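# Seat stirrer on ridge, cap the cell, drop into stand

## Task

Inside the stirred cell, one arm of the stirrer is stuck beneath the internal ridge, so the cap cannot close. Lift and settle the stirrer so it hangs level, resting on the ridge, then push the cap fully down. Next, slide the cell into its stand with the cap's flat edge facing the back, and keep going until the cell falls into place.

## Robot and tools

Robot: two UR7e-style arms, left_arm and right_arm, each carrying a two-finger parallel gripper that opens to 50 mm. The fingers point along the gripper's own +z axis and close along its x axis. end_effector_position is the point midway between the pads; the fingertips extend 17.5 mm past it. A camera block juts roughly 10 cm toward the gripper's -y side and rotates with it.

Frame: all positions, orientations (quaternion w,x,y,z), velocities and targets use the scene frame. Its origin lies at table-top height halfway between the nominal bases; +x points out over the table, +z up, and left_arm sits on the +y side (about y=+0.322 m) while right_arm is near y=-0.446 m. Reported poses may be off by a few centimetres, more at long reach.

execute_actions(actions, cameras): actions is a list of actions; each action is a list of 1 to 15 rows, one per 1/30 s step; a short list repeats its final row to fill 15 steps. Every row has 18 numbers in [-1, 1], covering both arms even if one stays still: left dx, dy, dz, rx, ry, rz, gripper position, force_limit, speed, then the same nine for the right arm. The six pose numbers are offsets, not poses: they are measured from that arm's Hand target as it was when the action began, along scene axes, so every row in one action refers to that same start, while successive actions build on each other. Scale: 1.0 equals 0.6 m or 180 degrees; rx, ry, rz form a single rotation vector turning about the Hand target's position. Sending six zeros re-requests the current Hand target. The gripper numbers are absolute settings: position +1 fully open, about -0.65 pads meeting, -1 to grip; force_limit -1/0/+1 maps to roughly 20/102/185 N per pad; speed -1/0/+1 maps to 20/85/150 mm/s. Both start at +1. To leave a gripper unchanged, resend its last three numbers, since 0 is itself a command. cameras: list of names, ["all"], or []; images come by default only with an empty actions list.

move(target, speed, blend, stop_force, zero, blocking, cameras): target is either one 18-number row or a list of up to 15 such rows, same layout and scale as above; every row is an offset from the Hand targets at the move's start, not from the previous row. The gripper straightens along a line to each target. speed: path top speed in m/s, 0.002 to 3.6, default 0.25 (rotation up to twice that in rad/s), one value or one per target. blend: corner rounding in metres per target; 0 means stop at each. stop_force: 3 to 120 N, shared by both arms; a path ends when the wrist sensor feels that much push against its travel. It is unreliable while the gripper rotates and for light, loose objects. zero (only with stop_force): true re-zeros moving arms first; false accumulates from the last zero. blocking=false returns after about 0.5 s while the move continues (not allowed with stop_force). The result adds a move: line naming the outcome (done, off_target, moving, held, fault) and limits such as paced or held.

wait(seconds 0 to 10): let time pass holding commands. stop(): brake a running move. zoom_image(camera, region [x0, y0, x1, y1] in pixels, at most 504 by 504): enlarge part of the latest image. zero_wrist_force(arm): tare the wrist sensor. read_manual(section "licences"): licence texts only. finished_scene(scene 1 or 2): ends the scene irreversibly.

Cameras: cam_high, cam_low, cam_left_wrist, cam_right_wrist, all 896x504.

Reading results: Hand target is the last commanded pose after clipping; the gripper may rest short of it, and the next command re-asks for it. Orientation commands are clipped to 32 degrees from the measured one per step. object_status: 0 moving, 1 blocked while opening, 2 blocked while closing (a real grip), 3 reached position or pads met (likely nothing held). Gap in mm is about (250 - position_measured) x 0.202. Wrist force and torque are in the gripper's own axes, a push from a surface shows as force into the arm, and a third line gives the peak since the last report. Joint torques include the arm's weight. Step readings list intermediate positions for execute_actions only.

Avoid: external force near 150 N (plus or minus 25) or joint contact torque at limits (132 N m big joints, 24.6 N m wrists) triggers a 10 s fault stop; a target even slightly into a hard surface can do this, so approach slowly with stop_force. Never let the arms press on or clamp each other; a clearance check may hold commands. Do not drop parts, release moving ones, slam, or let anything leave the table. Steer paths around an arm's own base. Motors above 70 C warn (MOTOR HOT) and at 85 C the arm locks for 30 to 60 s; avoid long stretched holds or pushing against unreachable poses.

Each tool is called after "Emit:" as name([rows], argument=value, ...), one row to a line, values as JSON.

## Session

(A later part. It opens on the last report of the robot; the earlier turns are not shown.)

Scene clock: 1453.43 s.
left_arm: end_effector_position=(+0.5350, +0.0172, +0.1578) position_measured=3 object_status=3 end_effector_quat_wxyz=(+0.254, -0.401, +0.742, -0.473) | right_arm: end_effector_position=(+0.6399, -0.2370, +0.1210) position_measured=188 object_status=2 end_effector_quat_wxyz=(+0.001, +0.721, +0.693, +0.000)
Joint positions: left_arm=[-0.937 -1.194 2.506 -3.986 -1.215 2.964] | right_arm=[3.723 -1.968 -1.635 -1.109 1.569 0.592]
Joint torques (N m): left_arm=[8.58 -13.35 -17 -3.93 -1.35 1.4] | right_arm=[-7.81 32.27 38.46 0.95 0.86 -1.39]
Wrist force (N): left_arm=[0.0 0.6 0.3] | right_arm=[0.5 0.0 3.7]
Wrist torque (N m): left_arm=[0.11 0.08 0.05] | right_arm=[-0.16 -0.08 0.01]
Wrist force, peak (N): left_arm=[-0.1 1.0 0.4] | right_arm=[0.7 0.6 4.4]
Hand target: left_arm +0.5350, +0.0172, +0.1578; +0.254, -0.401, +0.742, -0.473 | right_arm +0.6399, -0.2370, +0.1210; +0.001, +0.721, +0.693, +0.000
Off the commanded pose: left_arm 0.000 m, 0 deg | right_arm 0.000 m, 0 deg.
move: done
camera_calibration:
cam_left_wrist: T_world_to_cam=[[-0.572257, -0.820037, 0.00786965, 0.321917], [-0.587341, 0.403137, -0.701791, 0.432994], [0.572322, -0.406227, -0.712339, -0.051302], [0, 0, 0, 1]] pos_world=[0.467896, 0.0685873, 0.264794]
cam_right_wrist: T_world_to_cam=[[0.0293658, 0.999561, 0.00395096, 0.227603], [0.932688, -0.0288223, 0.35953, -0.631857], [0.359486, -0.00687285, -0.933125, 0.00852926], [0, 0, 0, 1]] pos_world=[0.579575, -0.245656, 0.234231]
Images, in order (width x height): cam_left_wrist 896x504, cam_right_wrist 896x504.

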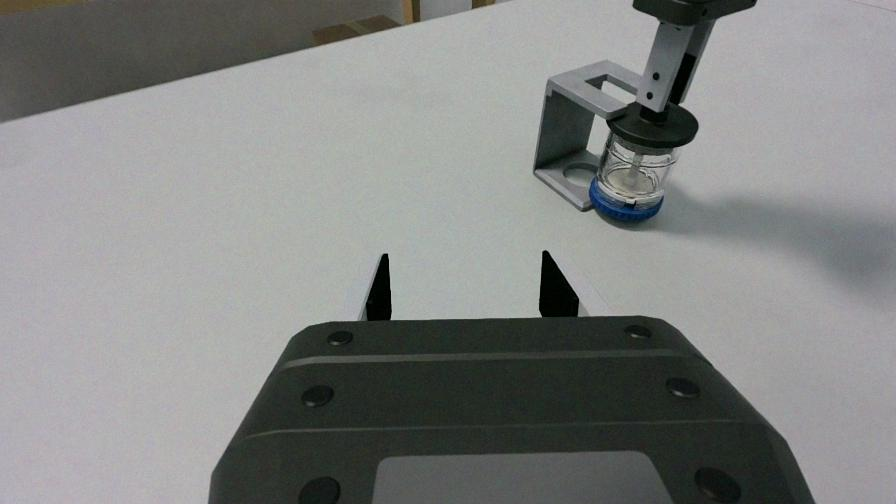

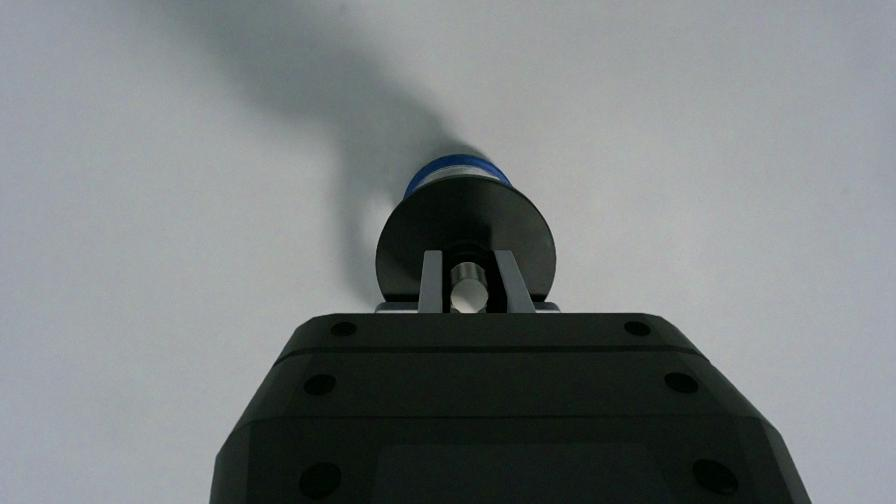

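Emit:
move([
  [0,0,0,0,0,0,1,-0.8,0, -0.0083,0,0,0,0,0,-1,-0.6,-0.8],
  [0,0,0,0,0,0,1,-0.8,0, -0.0083,0,0.0015,0,0,0,-1,-0.6,-0.8],
  [0,0,0,0,0,0,1,-0.8,0, 0.0133,-0.0005,0.0015,0,0,0,-1,-0.6,-0.8],
], speed=[0.03, 0.01, 0.02], cameras=["cam_right_wrist", "cam_left_wrist"])

Scene clock: 1478.50 s.
left_arm: end_effector_position=(+0.5350, +0.0172, +0.1578) position_measured=3 object_status=3 end_effector_quat_wxyz=(+0.254, -0.401, +0.742, -0.473) | right_arm: end_effector_position=(+0.6478, -0.2373, +0.1219) position_measured=188 object_status=2 end_effector_quat_wxyz=(+0.001, +0.721, +0.693, +0.000)
Joint positions: left_arm=[-0.937 -1.194 2.506 -3.986 -1.215 2.964] | right_arm=[3.716 -1.983 -1.61 -1.118 1.569 0.585]
Joint torques (N m): left_arm=[8.94 -12.5 -17.17 -3.97 -1.12 1.17] | right_arm=[-7.55 33.61 38.57 1.13 -0.71 -1.22]
Wrist force (N): left_arm=[-0.1 0.5 0.4] | right_arm=[0.5 0.0 3.8]
Wrist torque (N m): left_arm=[0.10 0.10 0.05] | right_arm=[-0.17 -0.09 0.00]
Wrist force, peak (N): left_arm=[-0.2 0.9 0.5] | right_arm=[0.7 0.3 4.5]
Hand target: left_arm +0.5350, +0.0172, +0.1578; +0.254, -0.401, +0.742, -0.473 | right_arm +0.6479, -0.2373, +0.1219; +0.001, +0.721, +0.693, +0.000
Off the commanded pose: left_arm 0.000 m, 0 deg | right_arm 0.000 m, 0 deg.
move: done
camera_calibration:
cam_left_wrist: T_world_to_cam=[[-0.572257, -0.820037, 0.00786965, 0.321917], [-0.587341, 0.403137, -0.701791, 0.432994], [0.572322, -0.406227, -0.712339, -0.051302], [0, 0, 0, 1]] pos_world=[0.467896, 0.0685873, 0.264794]
cam_right_wrist: T_world_to_cam=[[0.0293658, 0.999561, 0.00395096, 0.227667], [0.932688, -0.0288223, 0.35953, -0.639557], [0.359486, -0.00687285, -0.933125, 0.00652707], [0, 0, 0, 1]] pos_world=[0.587475, -0.245956, 0.235131]
Images, in order (width x height): cam_left_wrist 896x504, cam_right_wrist 896x504.

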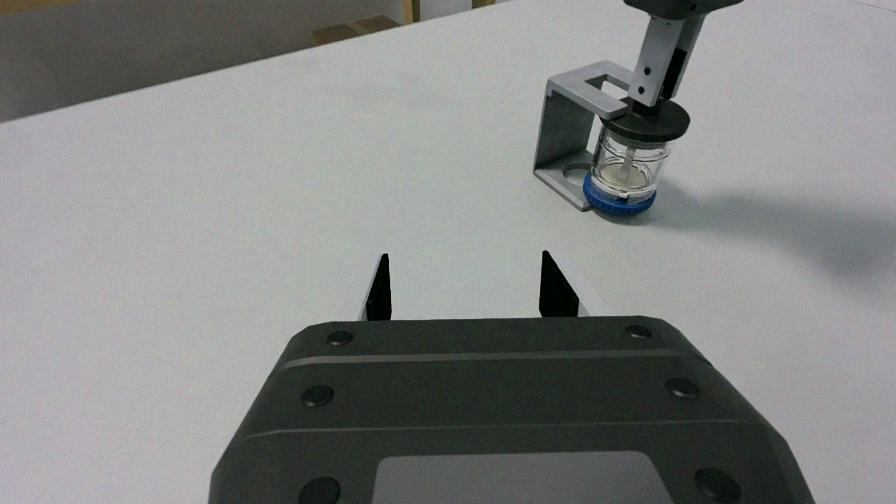

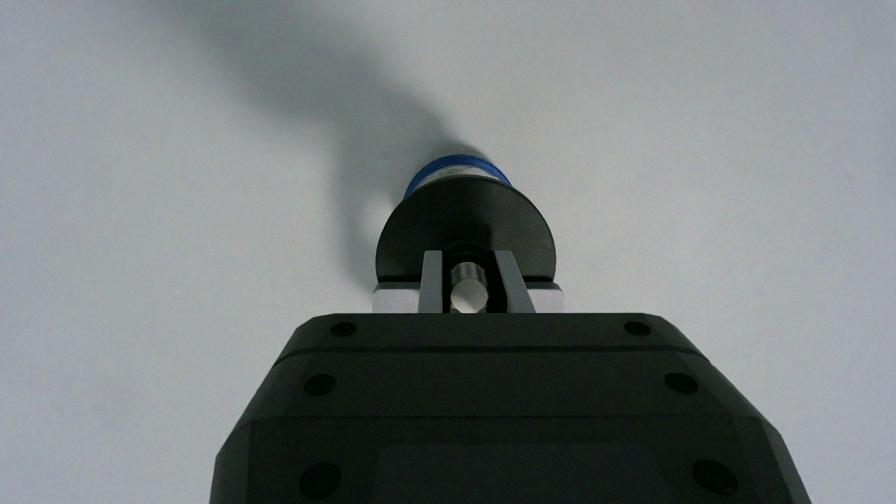

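Emit:
zoom_image(camera="cam_right_wrist", region=[360, 230, 580, 320])

Emit:
zoom_image(camera="cam_left_wrist", region=[520, 40, 710, 230])

Scaled by 2.291 from the camera's 896x504 image, which has a finer 1280x720 frame.

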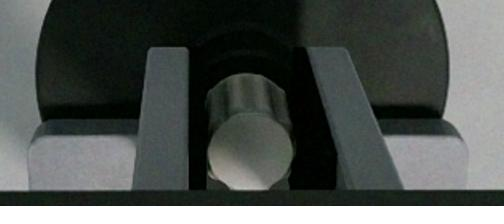

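Scaled by 2.653 from the camera's 896x504 image, which has a finer 1280x720 frame.

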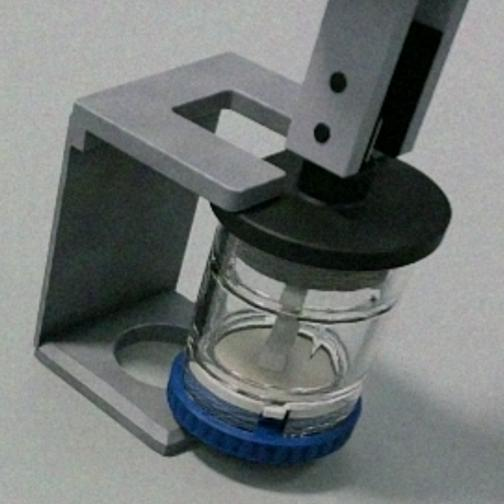

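Emit:
move([
  [0,0,0,0,0,0,1,-0.8,0, 0.0583,-0.0015,0,0,0,0,-1,-0.6,-0.8],
], speed=[0.03], stop_force=3, cameras=["cam_right_wrist", "cam_left_wrist"])

Scene clock: 1502.23 s.
left_arm: end_effector_position=(+0.5350, +0.0172, +0.1578) position_measured=3 object_status=3 end_effector_quat_wxyz=(+0.254, -0.401, +0.742, -0.473) | right_arm: end_effector_position=(+0.6829, -0.2382, +0.1219) position_measured=188 object_status=2 end_effector_quat_wxyz=(+0.001, +0.721, +0.693, +0.000)
Joint positions: left_arm=[-0.937 -1.194 2.506 -3.986 -1.215 2.964] | right_arm=[3.687 -2.055 -1.501 -1.156 1.569 0.556]
Joint torques (N m): left_arm=[9.46 -13.28 -17.06 -3.74 -1.39 1.31] | right_arm=[-7.74 37.29 39.6 1.12 0.79 -1.51]
Wrist force (N): left_arm=[0.0 0.7 0.3] | right_arm=[0.7 -0.1 3.9]
Wrist torque (N m): left_arm=[0.12 0.07 0.05] | right_arm=[-0.21 -0.11 0.00]
Wrist force, peak (N): left_arm=[-0.1 0.8 0.6] | right_arm=[0.4 0.0 3.9]
Hand target: left_arm +0.5350, +0.0172, +0.1578; +0.254, -0.401, +0.742, -0.473 | right_arm +0.6829, -0.2382, +0.1219; +0.001, +0.721, +0.693, +0.000
Off the commanded pose: left_arm 0.000 m, 0 deg | right_arm 0.000 m, 0 deg.
move: done
camera_calibration:
cam_left_wrist: T_world_to_cam=[[-0.572257, -0.820037, 0.00786965, 0.321917], [-0.587341, 0.403137, -0.701791, 0.432994], [0.572322, -0.406227, -0.712339, -0.051302], [0, 0, 0, 1]] pos_world=[0.467896, 0.0685873, 0.264794]
cam_right_wrist: T_world_to_cam=[[0.0293658, 0.999561, 0.00395096, 0.227536], [0.932688, -0.0288223, 0.35953, -0.67232], [0.359486, -0.00687285, -0.933125, -0.00609707], [0, 0, 0, 1]] pos_world=[0.622575, -0.246856, 0.235131]
Images, in order (width x height): cam_left_wrist 896x504, cam_right_wrist 896x504.

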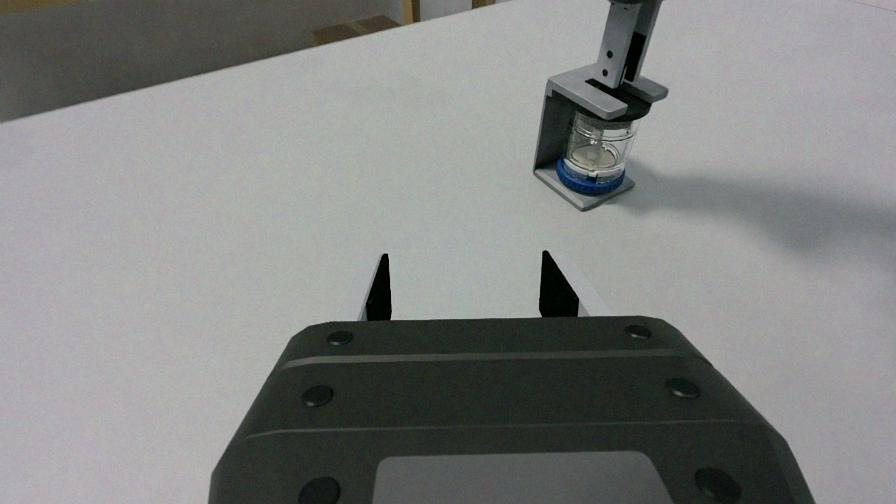

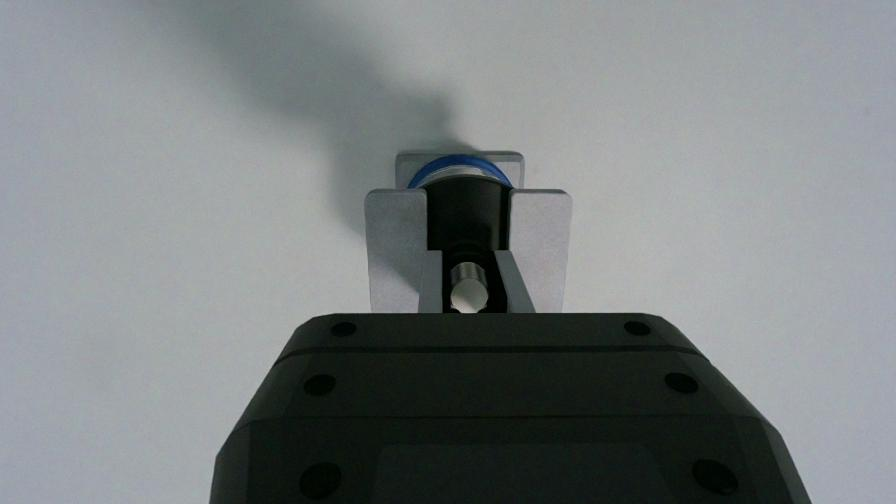

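Emit:
zoom_image(camera="cam_right_wrist", region=[350, 140, 590, 320])

Emit:
zoom_image(camera="cam_left_wrist", region=[520, 40, 690, 220])

Scaled by 2.100 from the camera's 896x504 image, which has a finer 1280x720 frame.

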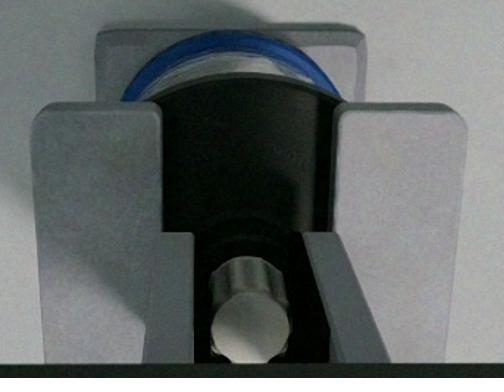

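Scaled by 2.800 from the camera's 896x504 image, which has a finer 1280x720 frame.

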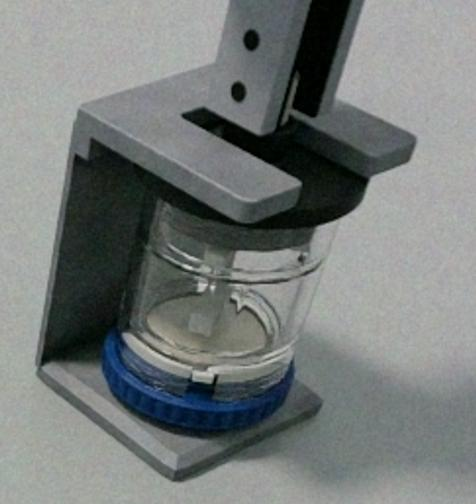

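Emit:
move([
  [0,0,0,0,0,0,1,-0.8,0, 0.0108,-0.0004,0,0,0,0,-1,-0.6,-0.8],
  [0,0,0,0,0,0,1,-0.8,0, 0.0108,-0.0004,-0.0073,0,0,0,-1,-0.6,-0.8],
], speed=[0.02, 0.004], stop_force=3, cameras=["cam_left_wrist"])

Scene clock: 1521.13 s.
left_arm: end_effector_position=(+0.5350, +0.0172, +0.1578) position_measured=3 object_status=3 end_effector_quat_wxyz=(+0.254, -0.401, +0.742, -0.473) | right_arm: end_effector_position=(+0.6894, -0.2384, +0.1183) position_measured=188 object_status=2 end_effector_quat_wxyz=(+0.001, +0.721, +0.693, +0.000)
Joint positions: left_arm=[-0.937 -1.194 2.506 -3.986 -1.215 2.964] | right_arm=[3.682 -2.072 -1.485 -1.155 1.569 0.551]
Joint torques (N m): left_arm=[8.16 -12.57 -16.82 -3.77 -1.15 1.17] | right_arm=[-8.71 57.37 35.76 0.4 0.71 -1.62]
Wrist force (N): left_arm=[0.0 0.7 0.4] | right_arm=[1.9 0.5 -2.0]
Wrist torque (N m): left_arm=[0.12 0.08 0.05] | right_arm=[-0.17 -0.04 0.00]
Wrist force, peak (N): left_arm=[-0.2 0.8 0.7] | right_arm=[2.5 0.2 -5.7]
Hand target: left_arm +0.5350, +0.0172, +0.1578; +0.254, -0.401, +0.742, -0.473 | right_arm +0.6894, -0.2384, +0.1183; +0.001, +0.721, +0.693, +0.000 (not the last commanded pose)
Off the commanded pose: left_arm 0.000 m, 0 deg | right_arm 0.001 m, 0 deg.
move: contact (right_arm); path passed 1 of 2 targets
camera_calibration:
cam_left_wrist: T_world_to_cam=[[-0.572257, -0.820037, 0.00786965, 0.321917], [-0.587341, 0.403137, -0.701791, 0.432994], [0.572322, -0.406227, -0.712339, -0.051302], [0, 0, 0, 1]] pos_world=[0.467896, 0.0685873, 0.264794]
Images, in order (width x height): cam_left_wrist 896x504.

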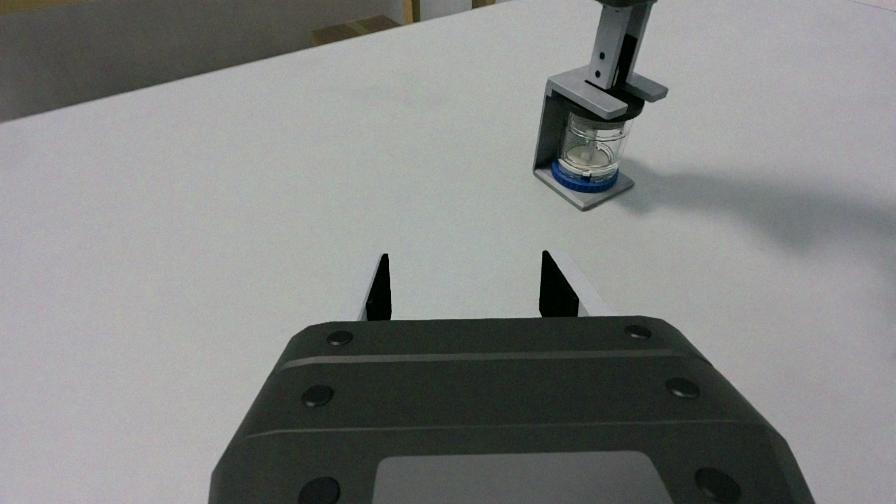

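Emit:
zoom_image(camera="cam_left_wrist", region=[520, 40, 690, 220])

Scaled by 2.800 from the camera's 896x504 image, which has a finer 1280x720 frame.

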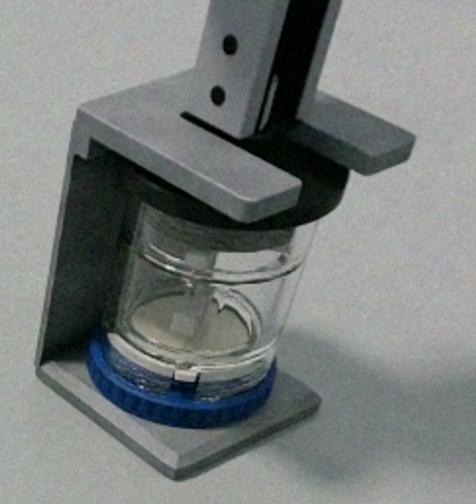

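Emit:
move([
  [0,0,0,0,0,0,1,-0.8,0, 0,0,0.0010,0,0,0,-1,-0.6,-0.8],
  [0,0,0,0,0,0,1,-0.8,0, 0,0.0013,0.0010,0,0,0,-1,-0.6,-0.8],
  [0,0,0,0,0,0,1,-0.8,0, 0,0.0013,-0.0018,0,0,0,-1,-0.6,-0.8],
], speed=[0.005, 0.005, 0.003], stop_force=4, cameras=["cam_left_wrist"])

Scene clock: 1535.27 s.
left_arm: end_effector_position=(+0.5350, +0.0172, +0.1578) position_measured=3 object_status=3 end_effector_quat_wxyz=(+0.254, -0.401, +0.742, -0.473) | right_arm: end_effector_position=(+0.6895, -0.2384, +0.1185) position_measured=188 object_status=2 end_effector_quat_wxyz=(+0.001, +0.721, +0.693, +0.001)
Joint positions: left_arm=[-0.937 -1.194 2.506 -3.986 -1.215 2.964] | right_arm=[3.682 -2.072 -1.484 -1.155 1.569 0.551]
Joint torques (N m): left_arm=[9.07 -12.8 -16.94 -3.74 -1.1 1.03] | right_arm=[-7.01 41.57 18.13 6.24 0.73 -1.3]
Wrist force (N): left_arm=[0.0 0.6 0.2] | right_arm=[0.6 0.0 3.5]
Wrist torque (N m): left_arm=[0.11 0.08 0.05] | right_arm=[-0.18 -0.10 0.00]
Wrist force, peak (N): left_arm=[-0.2 0.8 0.6] | right_arm=[0.6 0.0 3.8]
Hand target: left_arm +0.5350, +0.0172, +0.1578; +0.254, -0.401, +0.742, -0.473 | right_arm +0.6894, -0.2384, +0.1184; +0.001, +0.721, +0.693, +0.001 (not the last commanded pose)
Off the commanded pose: left_arm 0.000 m, 0 deg | right_arm 0.001 m, 0 deg.
move: contact (right_arm); path passed 0 of 3 targets
camera_calibration:
cam_left_wrist: T_world_to_cam=[[-0.572257, -0.820037, 0.00786965, 0.321917], [-0.587341, 0.403137, -0.701791, 0.432994], [0.572322, -0.406227, -0.712339, -0.051302], [0, 0, 0, 1]] pos_world=[0.467896, 0.0685873, 0.264794]
Images, in order (width x height): cam_left_wrist 896x504.

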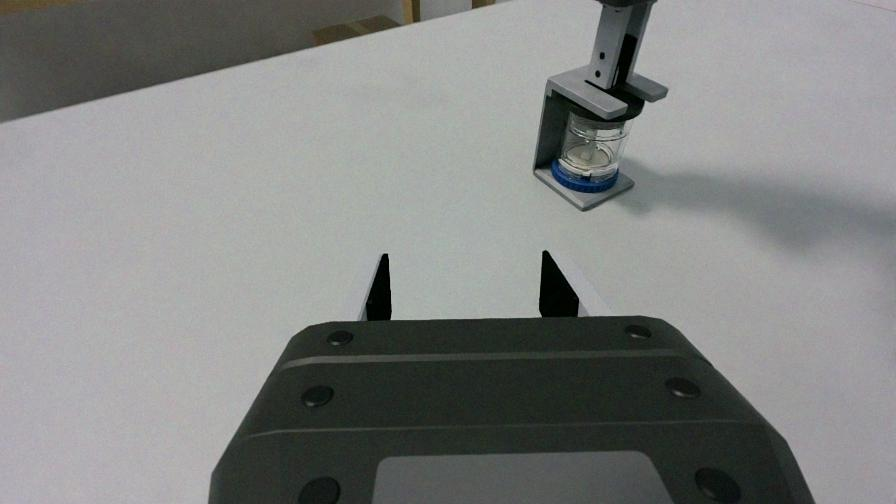

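Emit:
move([
  [0,0,0,0,0,0,1,-0.8,0, 0,0,0.0010,0,0,0,-1,-0.6,-0.8],
  [0,0,0,0,0,0,1,-0.8,0, 0.0020,0.0009,0.0010,0,0,0,-1,-0.6,-0.8],
], speed=[0.01, 0.01])

Emit:
move([
  [0,0,0,0,0,0,1,-0.8,0, 0,0,-0.0030,0,0,0,-1,-0.6,-0.8],
], speed=[0.003], stop_force=3)

Scene clock: 1551.67 s.
left_arm: end_effector_position=(+0.5350, +0.0172, +0.1578) position_measured=3 object_status=3 end_effector_quat_wxyz=(+0.254, -0.401, +0.742, -0.473) | right_arm: end_effector_position=(+0.6906, -0.2379, +0.1191) position_measured=188 object_status=2 end_effector_quat_wxyz=(+0.001, +0.721, +0.693, +0.001)
Joint positions: left_arm=[-0.937 -1.194 2.506 -3.986 -1.215 2.964] | right_arm=[3.682 -2.074 -1.479 -1.158 1.569 0.551]
Joint torques (N m): left_arm=[9.03 -13.21 -17.02 -3.74 -1.28 1.06] | right_arm=[-6.99 38.59 40.04 1.26 0.64 -1.36]
Wrist force (N): left_arm=[0.0 0.6 0.3] | right_arm=[0.7 -0.2 4.2]
Wrist torque (N m): left_arm=[0.10 0.08 0.05] | right_arm=[-0.20 -0.10 0.00]
Wrist force, peak (N): left_arm=[-0.1 0.9 0.5] | right_arm=[0.7 0.0 4.5]
Hand target: left_arm +0.5350, +0.0172, +0.1578; +0.254, -0.401, +0.742, -0.473 | right_arm +0.6906, -0.2379, +0.1190; +0.001, +0.721, +0.693, +0.001
Off the commanded pose: left_arm 0.000 m, 0 deg | right_arm 0.000 m, 0 deg.
move: done

Scene clock: 1552.60 s.
left_arm: end_effector_position=(+0.5350, +0.0172, +0.1578) position_measured=3 object_status=3 end_effector_quat_wxyz=(+0.254, -0.401, +0.742, -0.473) | right_arm: end_effector_position=(+0.6907, -0.2379, +0.1182) position_measured=188 object_status=2 end_effector_quat_wxyz=(+0.001, +0.721, +0.693, +0.001)
Joint positions: left_arm=[-0.937 -1.194 2.506 -3.986 -1.215 2.964] | right_arm=[3.682 -2.075 -1.48 -1.156 1.569 0.551]
Joint torques (N m): left_arm=[8.56 -12.86 -16.71 -3.69 -1.16 1.11] | right_arm=[-8.95 44.43 32.35 0.16 0.68 -1.61]
Wrist force (N): left_arm=[0.0 0.9 0.2] | right_arm=[1.2 0.0 -4.1]
Wrist torque (N m): left_arm=[0.15 0.07 0.05] | right_arm=[-0.17 -0.08 0.00]
Wrist force, peak (N): left_arm=[0.1 0.8 0.5] | right_arm=[1.0 -0.5 -4.9]
Hand target: left_arm +0.5350, +0.0172, +0.1578; +0.254, -0.401, +0.742, -0.473 | right_arm +0.6907, -0.2378, +0.1183; +0.001, +0.721, +0.693, +0.001 (not the last commanded pose)
Off the commanded pose: left_arm 0.000 m, 0 deg | right_arm 0.001 m, 0 deg.
move: contact (right_arm)

Emit:
wait(seconds=0.1, cameras=["cam_right_wrist", "cam_left_wrist"])

Emit:
zoom_image(camera="cam_right_wrist", region=[350, 140, 590, 320])

Emit:
zoom_image(camera="cam_left_wrist", region=[530, 60, 650, 220])

Scene clock: 1559.10 s.
left_arm: end_effector_position=(+0.5350, +0.0172, +0.1578) position_measured=3 object_status=3 end_effector_quat_wxyz=(+0.254, -0.401, +0.742, -0.473) | right_arm: end_effector_position=(+0.6907, -0.2378, +0.1183) position_measured=188 object_status=2 end_effector_quat_wxyz=(+0.001, +0.721, +0.693, +0.001)
Joint positions: left_arm=[-0.937 -1.194 2.506 -3.986 -1.215 2.964] | right_arm=[3.682 -2.075 -1.48 -1.156 1.569 0.551]
Joint torques (N m): left_arm=[9.51 -12.84 -17.07 -3.72 -1.37 0.97] | right_arm=[-6.88 58.05 35.97 2.9 0.74 -1.52]
Wrist force (N): left_arm=[0.0 0.6 0.5] | right_arm=[1.3 -0.1 -1.8]
Wrist torque (N m): left_arm=[0.11 0.08 0.05] | right_arm=[-0.18 -0.07 0.00]
Wrist force, peak (N): left_arm=[-0.2 0.9 0.5] | right_arm=[1.3 -0.3 -5.2]
Hand target: left_arm +0.5350, +0.0172, +0.1578; +0.254, -0.401, +0.742, -0.473 | right_arm +0.6907, -0.2378, +0.1183; +0.001, +0.721, +0.693, +0.001 (not the last commanded pose)
Tool commands: left_gripper/position=+1.0 left_gripper/force_limit=-0.8 left_gripper/speed=+0.0 right_gripper/position=-1.0 right_gripper/force_limit=-0.6 right_gripper/speed=-0.8
Off the commanded pose: left_arm 0.000 m, 0 deg | right_arm 0.001 m, 0 deg.
wait: 0.10 s; at rest from the start
camera_calibration:
cam_left_wrist: T_world_to_cam=[[-0.572257, -0.820037, 0.00786965, 0.321917], [-0.587341, 0.403137, -0.701791, 0.432994], [0.572322, -0.406227, -0.712339, -0.051302], [0, 0, 0, 1]] pos_world=[0.467896, 0.0685873, 0.264794]
cam_right_wrist: T_world_to_cam=[[0.0293878, 0.999559, 0.00418236, 0.226856], [0.932561, -0.0289237, 0.359851, -0.678216], [0.359814, -0.00667492, -0.933, -0.0124096], [0, 0, 0, 1]] pos_world=[0.630277, -0.246455, 0.23153]
Images, in order (width x height): cam_left_wrist 896x504, cam_right_wrist 896x504.

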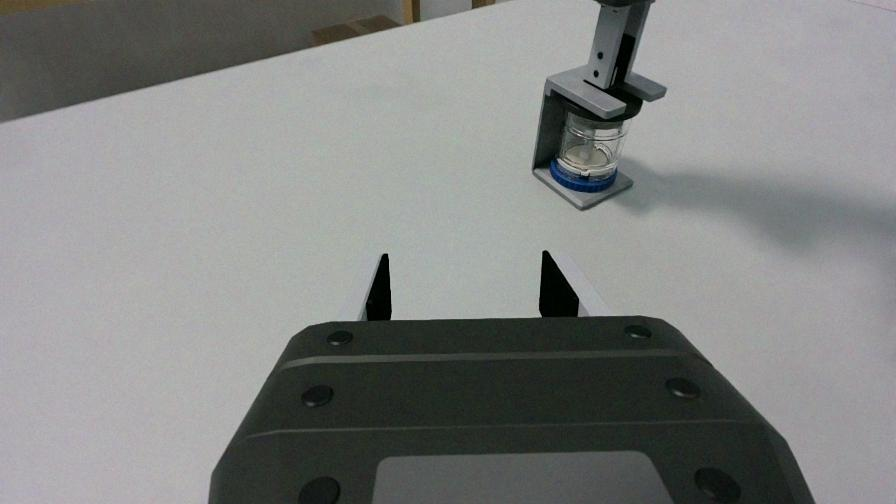

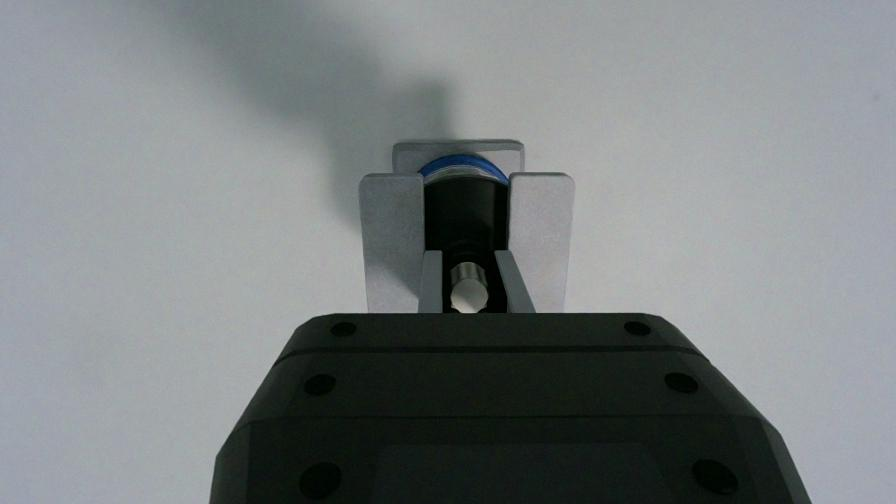

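Scaled by 2.100 from the camera's 896x504 image, which has a finer 1280x720 frame.

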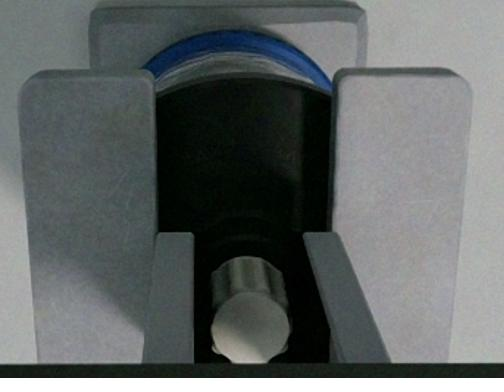

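Scaled by 3.150 from the camera's 896x504 image, which has a finer 1280x720 frame.

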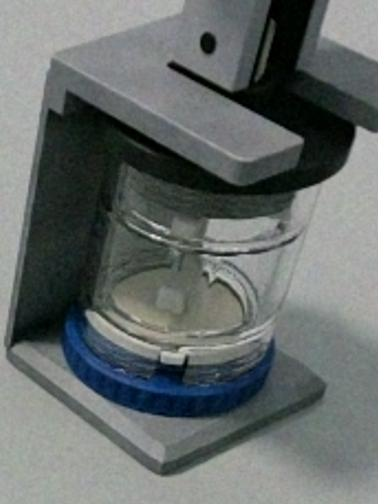

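Emit:
move([
  [0,0,0,0,0,0,1,-0.8,0, 0,0,0.0060,0,0,0,-1,-0.6,-0.8],
  [0,0,0,0,0,0,1,-0.8,0, -0.0167,0.0007,0.0060,0,0,0,-1,-0.6,-0.8],
], speed=[0.02, 0.03], cameras=["cam_left_wrist"])

Emit:
move([
  [0,0,0,0,0,0,1,-0.8,0, 0,0,-0.0075,0,0,0,-1,-0.6,-0.8],
], speed=[0.005], stop_force=3, cameras=["cam_left_wrist"])

Scene clock: 1575.00 s.
left_arm: end_effector_position=(+0.5350, +0.0172, +0.1578) position_measured=3 object_status=3 end_effector_quat_wxyz=(+0.254, -0.401, +0.742, -0.473) | right_arm: end_effector_position=(+0.6807, -0.2374, +0.1219) position_measured=188 object_status=2 end_effector_quat_wxyz=(+0.001, +0.721, +0.693, +0.001)
Joint positions: left_arm=[-0.937 -1.194 2.506 -3.986 -1.215 2.964] | right_arm=[3.69 -2.051 -1.507 -1.153 1.569 0.559]
Joint torques (N m): left_arm=[8.97 -13.07 -16.56 -3.66 -0.98 0.99] | right_arm=[10.91 60.36 14.79 6.18 0.36 1.54]
Wrist force (N): left_arm=[-0.1 0.6 0.3] | right_arm=[0.7 0.0 3.9]
Wrist torque (N m): left_arm=[0.11 0.10 0.05] | right_arm=[-0.18 -0.11 -0.09]
Wrist force, peak (N): left_arm=[-0.2 0.8 0.5] | right_arm=[0.9 0.2 4.6]
Hand target: left_arm +0.5350, +0.0172, +0.1578; +0.254, -0.401, +0.742, -0.473 | right_arm +0.6807, -0.2374, +0.1219; +0.001, +0.721, +0.693, +0.001
Off the commanded pose: left_arm 0.000 m, 0 deg | right_arm 0.000 m, 0 deg.
move: done
camera_calibration:
cam_left_wrist: T_world_to_cam=[[-0.572257, -0.820037, 0.00786965, 0.321917], [-0.587341, 0.403137, -0.701791, 0.432994], [0.572322, -0.406227, -0.712339, -0.051302], [0, 0, 0, 1]] pos_world=[0.467896, 0.0685873, 0.264794]
Images, in order (width x height): cam_left_wrist 896x504.

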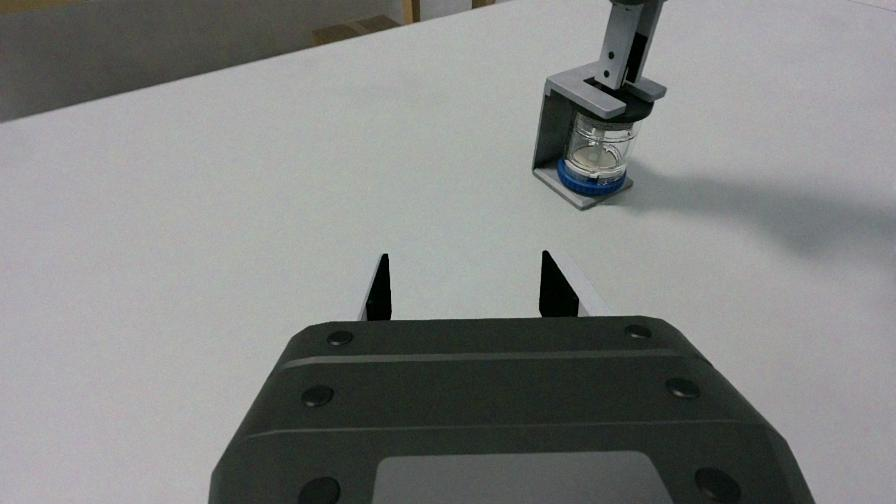

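Scene clock: 1576.53 s.
left_arm: end_effector_position=(+0.5350, +0.0172, +0.1578) position_measured=3 object_status=3 end_effector_quat_wxyz=(+0.254, -0.401, +0.742, -0.473) | right_arm: end_effector_position=(+0.6807, -0.2374, +0.1213) position_measured=188 object_status=2 end_effector_quat_wxyz=(+0.001, +0.721, +0.693, +0.001)
Joint positions: left_arm=[-0.937 -1.194 2.506 -3.986 -1.215 2.964] | right_arm=[3.69 -2.051 -1.509 -1.151 1.569 0.559]
Joint torques (N m): left_arm=[8 -12.49 -17.02 -3.72 -1.05 1.21] | right_arm=[8.79 57.59 37.98 0.9 -0.33 1.47]
Wrist force (N): left_arm=[0.0 0.6 0.2] | right_arm=[0.7 -0.1 -0.9]
Wrist torque (N m): left_arm=[0.12 0.09 0.05] | right_arm=[-0.21 -0.10 -0.09]
Wrist force, peak (N): left_arm=[0.0 0.9 0.2] | right_arm=[0.4 0.8 -6.8]
Hand target: left_arm +0.5350, +0.0172, +0.1578; +0.254, -0.401, +0.742, -0.473 | right_arm +0.6807, -0.2374, +0.1213; +0.001, +0.721, +0.693, +0.001 (not the last commanded pose)
Off the commanded pose: left_arm 0.000 m, 0 deg | right_arm 0.004 m, 0 deg.
move: contact (right_arm)
camera_calibration:
cam_left_wrist: T_world_to_cam=[[-0.572257, -0.820037, 0.00786965, 0.321917], [-0.587341, 0.403137, -0.701791, 0.432994], [0.572322, -0.406227, -0.712339, -0.051302], [0, 0, 0, 1]] pos_world=[0.467896, 0.0685873, 0.264794]
Images, in order (width x height): cam_left_wrist 896x504.

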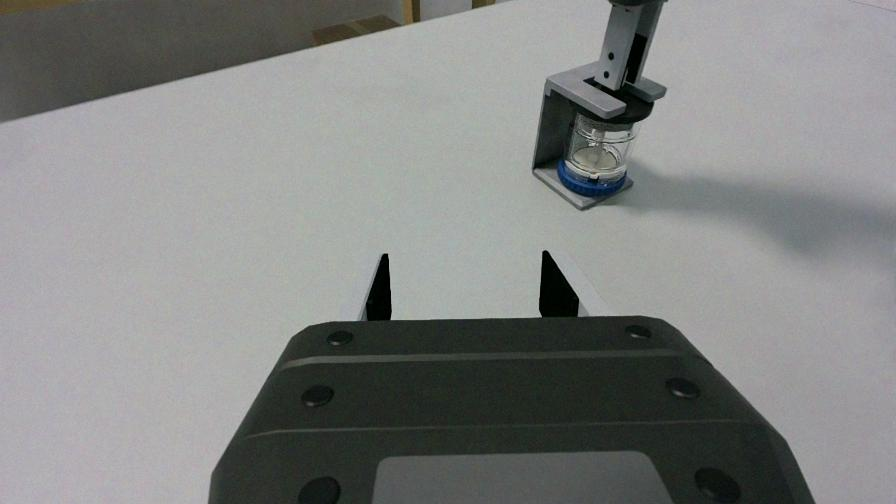

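Emit:
move([
  [0,0,0,0,0,0,1,-0.8,0, 0,0,0.0010,0,0,0,-1,-0.6,-0.8],
  [0,0,0,0,0,0,1,-0.8,0, 0.0167,-0.0007,0.0010,0,0,0,-1,-0.6,-0.8],
], speed=[0.02, 0.03])

Emit:
move([
  [0,0,0,0,0,0,1,-0.8,0, 0,0,-0.0078,0,0,0,-1,-0.6,-0.8],
], speed=[0.005], stop_force=3, cameras=["cam_left_wrist", "cam_right_wrist"])

Scene clock: 1589.27 s.
left_arm: end_effector_position=(+0.5350, +0.0172, +0.1578) position_measured=3 object_status=3 end_effector_quat_wxyz=(+0.254, -0.401, +0.742, -0.473) | right_arm: end_effector_position=(+0.6906, -0.2378, +0.1219) position_measured=188 object_status=2 end_effector_quat_wxyz=(+0.001, +0.721, +0.693, +0.001)
Joint positions: left_arm=[-0.937 -1.194 2.506 -3.986 -1.215 2.964] | right_arm=[3.682 -2.071 -1.476 -1.164 1.569 0.551]
Joint torques (N m): left_arm=[9.65 -12.52 -16.76 -3.53 -1.18 1] | right_arm=[-8.38 38.8 39.82 1.13 0.54 -1.4]
Wrist force (N): left_arm=[0.0 0.5 0.3] | right_arm=[0.5 0.0 3.7]
Wrist torque (N m): left_arm=[0.10 0.08 0.05] | right_arm=[-0.18 -0.09 0.00]
Wrist force, peak (N): left_arm=[-0.2 0.8 0.5] | right_arm=[1.2 -0.1 4.4]
Hand target: left_arm +0.5350, +0.0172, +0.1578; +0.254, -0.401, +0.742, -0.473 | right_arm +0.6907, -0.2378, +0.1219; +0.001, +0.721, +0.693, +0.001
Off the commanded pose: left_arm 0.000 m, 0 deg | right_arm 0.000 m, 0 deg.
move: done

Scene clock: 1591.43 s.
left_arm: end_effector_position=(+0.5350, +0.0172, +0.1578) position_measured=3 object_status=3 end_effector_quat_wxyz=(+0.254, -0.401, +0.742, -0.473) | right_arm: end_effector_position=(+0.6907, -0.2378, +0.1183) position_measured=188 object_status=2 end_effector_quat_wxyz=(+0.001, +0.721, +0.693, +0.001)
Joint positions: left_arm=[-0.937 -1.194 2.506 -3.986 -1.215 2.964] | right_arm=[3.682 -2.075 -1.48 -1.156 1.569 0.551]
Joint torques (N m): left_arm=[9.29 -12.51 -16.68 -3.58 -1.24 1.01] | right_arm=[-2.19 58.31 35.84 0.64 0.98 -1.55]
Wrist force (N): left_arm=[0.1 0.8 0.2] | right_arm=[0.7 1.0 -2.2]
Wrist torque (N m): left_arm=[0.14 0.07 0.05] | right_arm=[-0.19 -0.04 0.00]
Wrist force, peak (N): left_arm=[0.0 0.9 0.3] | right_arm=[0.9 2.3 -6.7]
Hand target: left_arm +0.5350, +0.0172, +0.1578; +0.254, -0.401, +0.742, -0.473 | right_arm +0.6907, -0.2378, +0.1184; +0.001, +0.721, +0.693, +0.001 (not the last commanded pose)
Off the commanded pose: left_arm 0.000 m, 0 deg | right_arm 0.001 m, 0 deg.
move: contact (right_arm)
camera_calibration:
cam_left_wrist: T_world_to_cam=[[-0.572257, -0.820037, 0.00786965, 0.321917], [-0.587341, 0.403137, -0.701791, 0.432994], [0.572322, -0.406227, -0.712339, -0.051302], [0, 0, 0, 1]] pos_world=[0.467896, 0.0685873, 0.264794]
cam_right_wrist: T_world_to_cam=[[0.0294469, 0.999557, 0.00431721, 0.226786], [0.932492, -0.0290262, 0.360023, -0.678238], [0.359989, -0.00657582, -0.932933, -0.0125118], [0, 0, 0, 1]] pos_world=[0.630277, -0.246455, 0.23153]
Images, in order (width x height): cam_left_wrist 896x504, cam_right_wrist 896x504.

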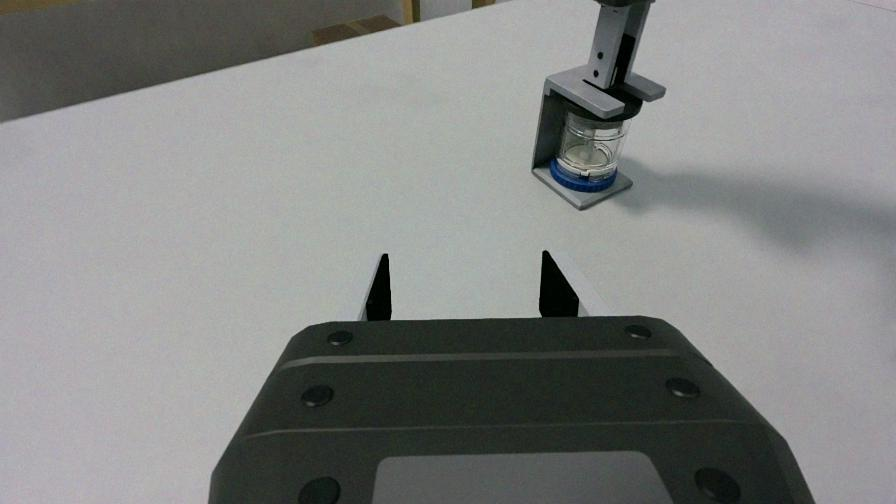

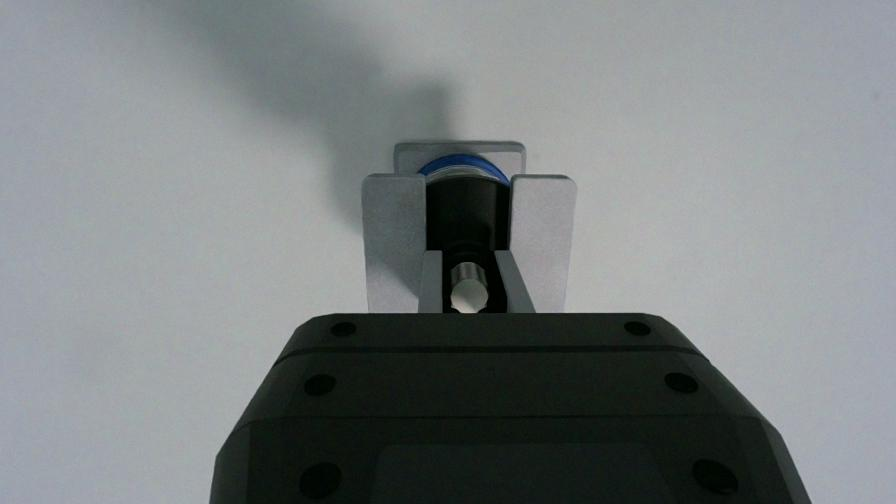

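Emit:
zoom_image(camera="cam_left_wrist", region=[525, 140, 645, 220])

Emit:
zoom_image(camera="cam_right_wrist", region=[380, 130, 540, 220])

Scaled by 4.200 from the camera's 896x504 image, which has a finer 1280x720 frame.

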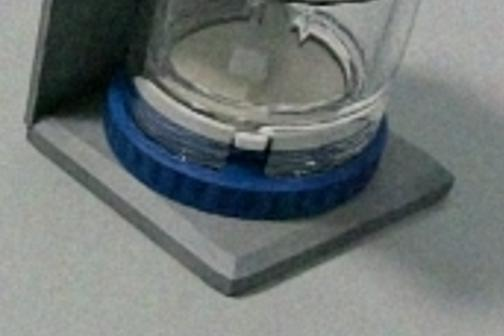

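Scaled by 3.150 from the camera's 896x504 image, which has a finer 1280x720 frame.

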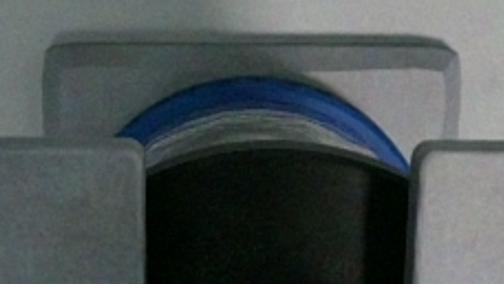

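Emit:
move([
  [0,0,0,0,0,0,1,-0.8,0, 0,0,-0.0018,0,0,0,-1,-0.6,-0.8],
], speed=[0.003], stop_force=10, cameras=["cam_left_wrist", "cam_right_wrist"])

Scene clock: 1651.30 s.
left_arm: end_effector_position=(+0.5350, +0.0172, +0.1578) position_measured=3 object_status=3 end_effector_quat_wxyz=(+0.254, -0.401, +0.742, -0.473) | right_arm: end_effector_position=(+0.6908, -0.2378, +0.1180) position_measured=188 object_status=2 end_effector_quat_wxyz=(+0.001, +0.721, +0.693, +0.001)
Joint positions: left_arm=[-0.937 -1.194 2.506 -3.986 -1.215 2.964] | right_arm=[3.682 -2.075 -1.481 -1.154 1.569 0.551]
Joint torques (N m): left_arm=[8.22 -12.12 -17.43 -3.59 -1.19 0.93] | right_arm=[7.42 40.92 26.2 0.07 0.89 -1.41]
Wrist force (N): left_arm=[0.1 0.6 0.3] | right_arm=[-1.5 -4.1 -16.8]
Wrist torque (N m): left_arm=[0.12 0.08 0.05] | right_arm=[-0.21 -0.18 0.00]
Wrist force, peak (N): left_arm=[-0.1 0.7 0.6] | right_arm=[-1.5 -4.1 -16.8]
Hand target: left_arm +0.5350, +0.0172, +0.1578; +0.254, -0.401, +0.742, -0.473 | right_arm +0.6908, -0.2378, +0.1181; +0.001, +0.721, +0.693, +0.001 (not the last commanded pose)
Off the commanded pose: left_arm 0.000 m, 0 deg | right_arm 0.001 m, 0 deg.
move: contact (right_arm)
camera_calibration:
cam_left_wrist: T_world_to_cam=[[-0.572257, -0.820037, 0.00786965, 0.321917], [-0.587341, 0.403137, -0.701791, 0.432994], [0.572322, -0.406227, -0.712339, -0.051302], [0, 0, 0, 1]] pos_world=[0.467896, 0.0685873, 0.264794]
cam_right_wrist: T_world_to_cam=[[0.0293744, 0.999558, 0.00451694, 0.226784], [0.932334, -0.0290276, 0.360432, -0.678184], [0.360404, -0.00637619, -0.932774, -0.0131716], [0, 0, 0, 1]] pos_world=[0.630379, -0.246454, 0.231129]
Images, in order (width x height): cam_left_wrist 896x504, cam_right_wrist 896x504.

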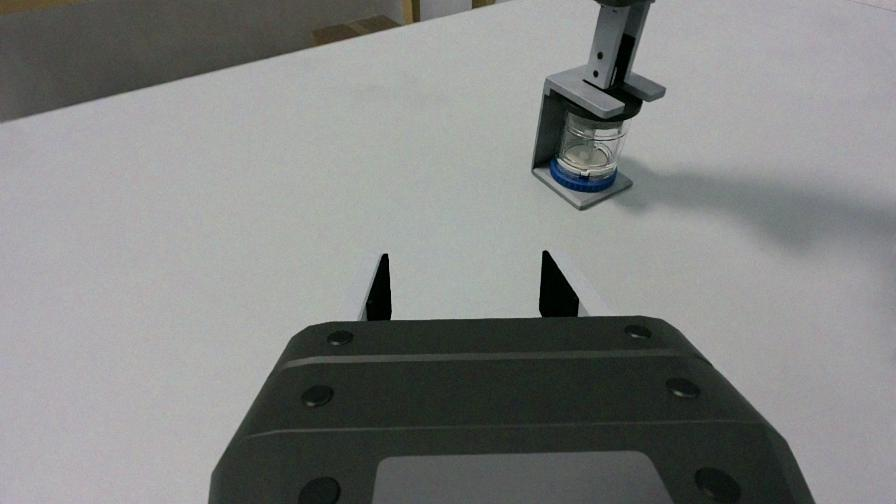

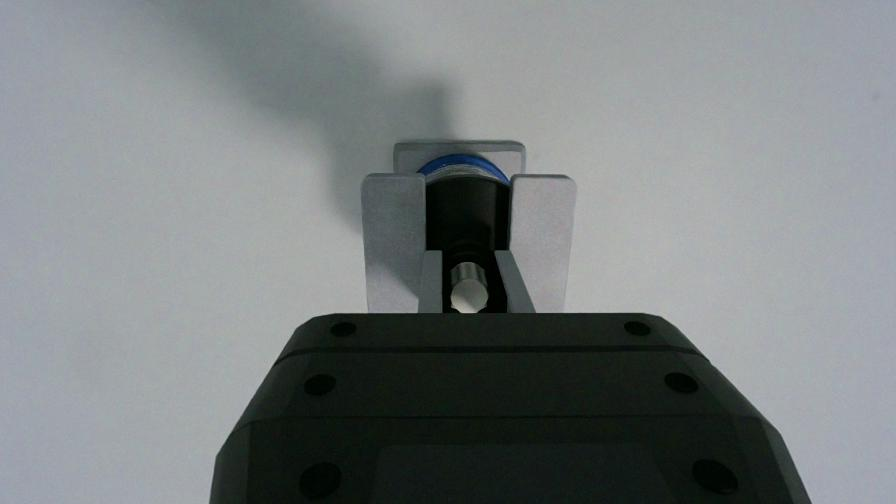

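Emit:
move([
  [0,0,0,0,0,0,1,-0.8,0, 0,0,0.0005,0,0,0,-1,-0.6,-0.8],
  [0,0,0,0,0,0,1,-0.8,0, 0,0,0.0005,0,0,0,0.3,-0.6,-0.8],
], speed=[0.005, 0.005], cameras=["cam_left_wrist", "cam_right_wrist"])

Scene clock: 1655.40 s.
left_arm: end_effector_position=(+0.5350, +0.0172, +0.1578) position_measured=3 object_status=3 end_effector_quat_wxyz=(+0.254, -0.401, +0.742, -0.473) | right_arm: end_effector_position=(+0.6908, -0.2378, +0.1184) position_measured=107 object_status=3 end_effector_quat_wxyz=(+0.001, +0.721, +0.693, +0.001)
Joint positions: left_arm=[-0.937 -1.194 2.506 -3.986 -1.215 2.964] | right_arm=[3.682 -2.075 -1.48 -1.155 1.569 0.551]
Joint torques (N m): left_arm=[8.99 -13.12 -16.51 -3.51 -1.15 0.96] | right_arm=[6.48 59.91 38.02 2.3 1.06 -1.41]
Wrist force (N): left_arm=[0.0 0.6 0.1] | right_arm=[0.6 0.0 1.5]
Wrist torque (N m): left_arm=[0.12 0.09 0.05] | right_arm=[-0.18 -0.09 0.00]
Wrist force, peak (N): left_arm=[0.0 1.0 0.5] | right_arm=[-1.3 -3.7 -17.4]
Hand target: left_arm +0.5350, +0.0172, +0.1578; +0.254, -0.401, +0.742, -0.473 | right_arm +0.6908, -0.2378, +0.1184; +0.001, +0.721, +0.693, +0.001
Off the commanded pose: left_arm 0.000 m, 0 deg | right_arm 0.000 m, 0 deg.
move: done
camera_calibration:
cam_left_wrist: T_world_to_cam=[[-0.572257, -0.820037, 0.00786965, 0.321917], [-0.587341, 0.403137, -0.701791, 0.432994], [0.572322, -0.406227, -0.712339, -0.051302], [0, 0, 0, 1]] pos_world=[0.467896, 0.0685873, 0.264794]
cam_right_wrist: T_world_to_cam=[[0.0293416, 0.999559, 0.00461454, 0.22678], [0.932301, -0.0290316, 0.360517, -0.678328], [0.360492, -0.00627599, -0.932741, -0.0128372], [0, 0, 0, 1]] pos_world=[0.63038, -0.246454, 0.231529]
Images, in order (width x height): cam_left_wrist 896x504, cam_right_wrist 896x504.

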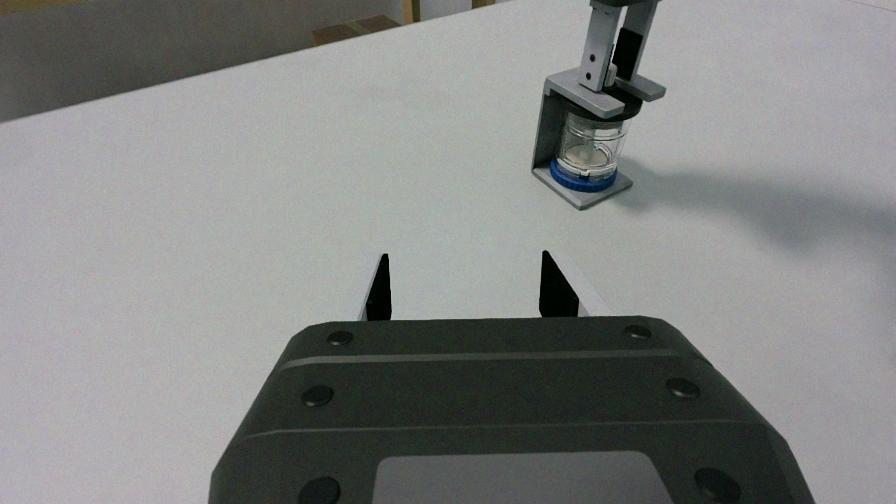

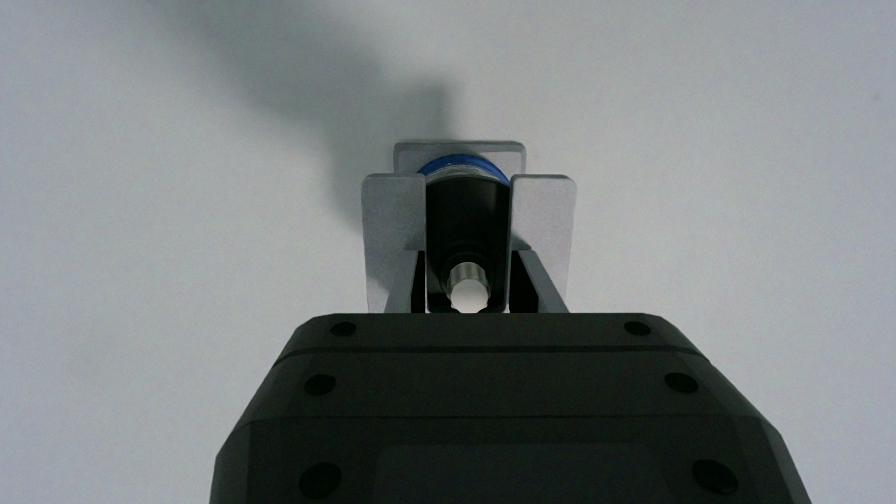

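Emit:
zoom_image(camera="cam_left_wrist", region=[525, 140, 645, 220])

Emit:
zoom_image(camera="cam_left_wrist", region=[530, 60, 680, 220])

Scaled by 4.200 from the camera's 896x504 image, which has a finer 1280x720 frame.

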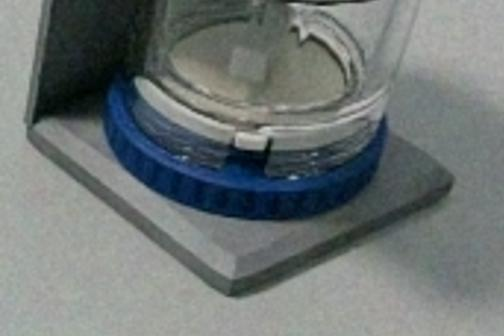

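Scaled by 3.150 from the camera's 896x504 image, which has a finer 1280x720 frame.

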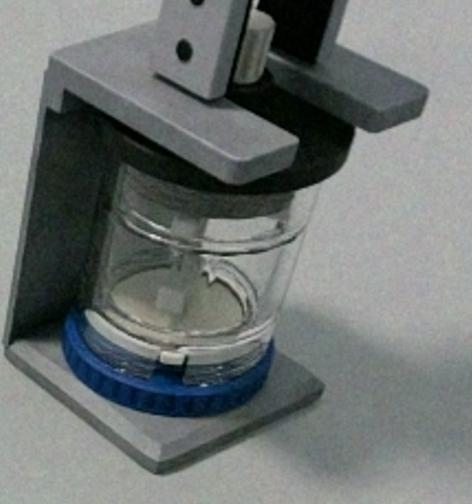

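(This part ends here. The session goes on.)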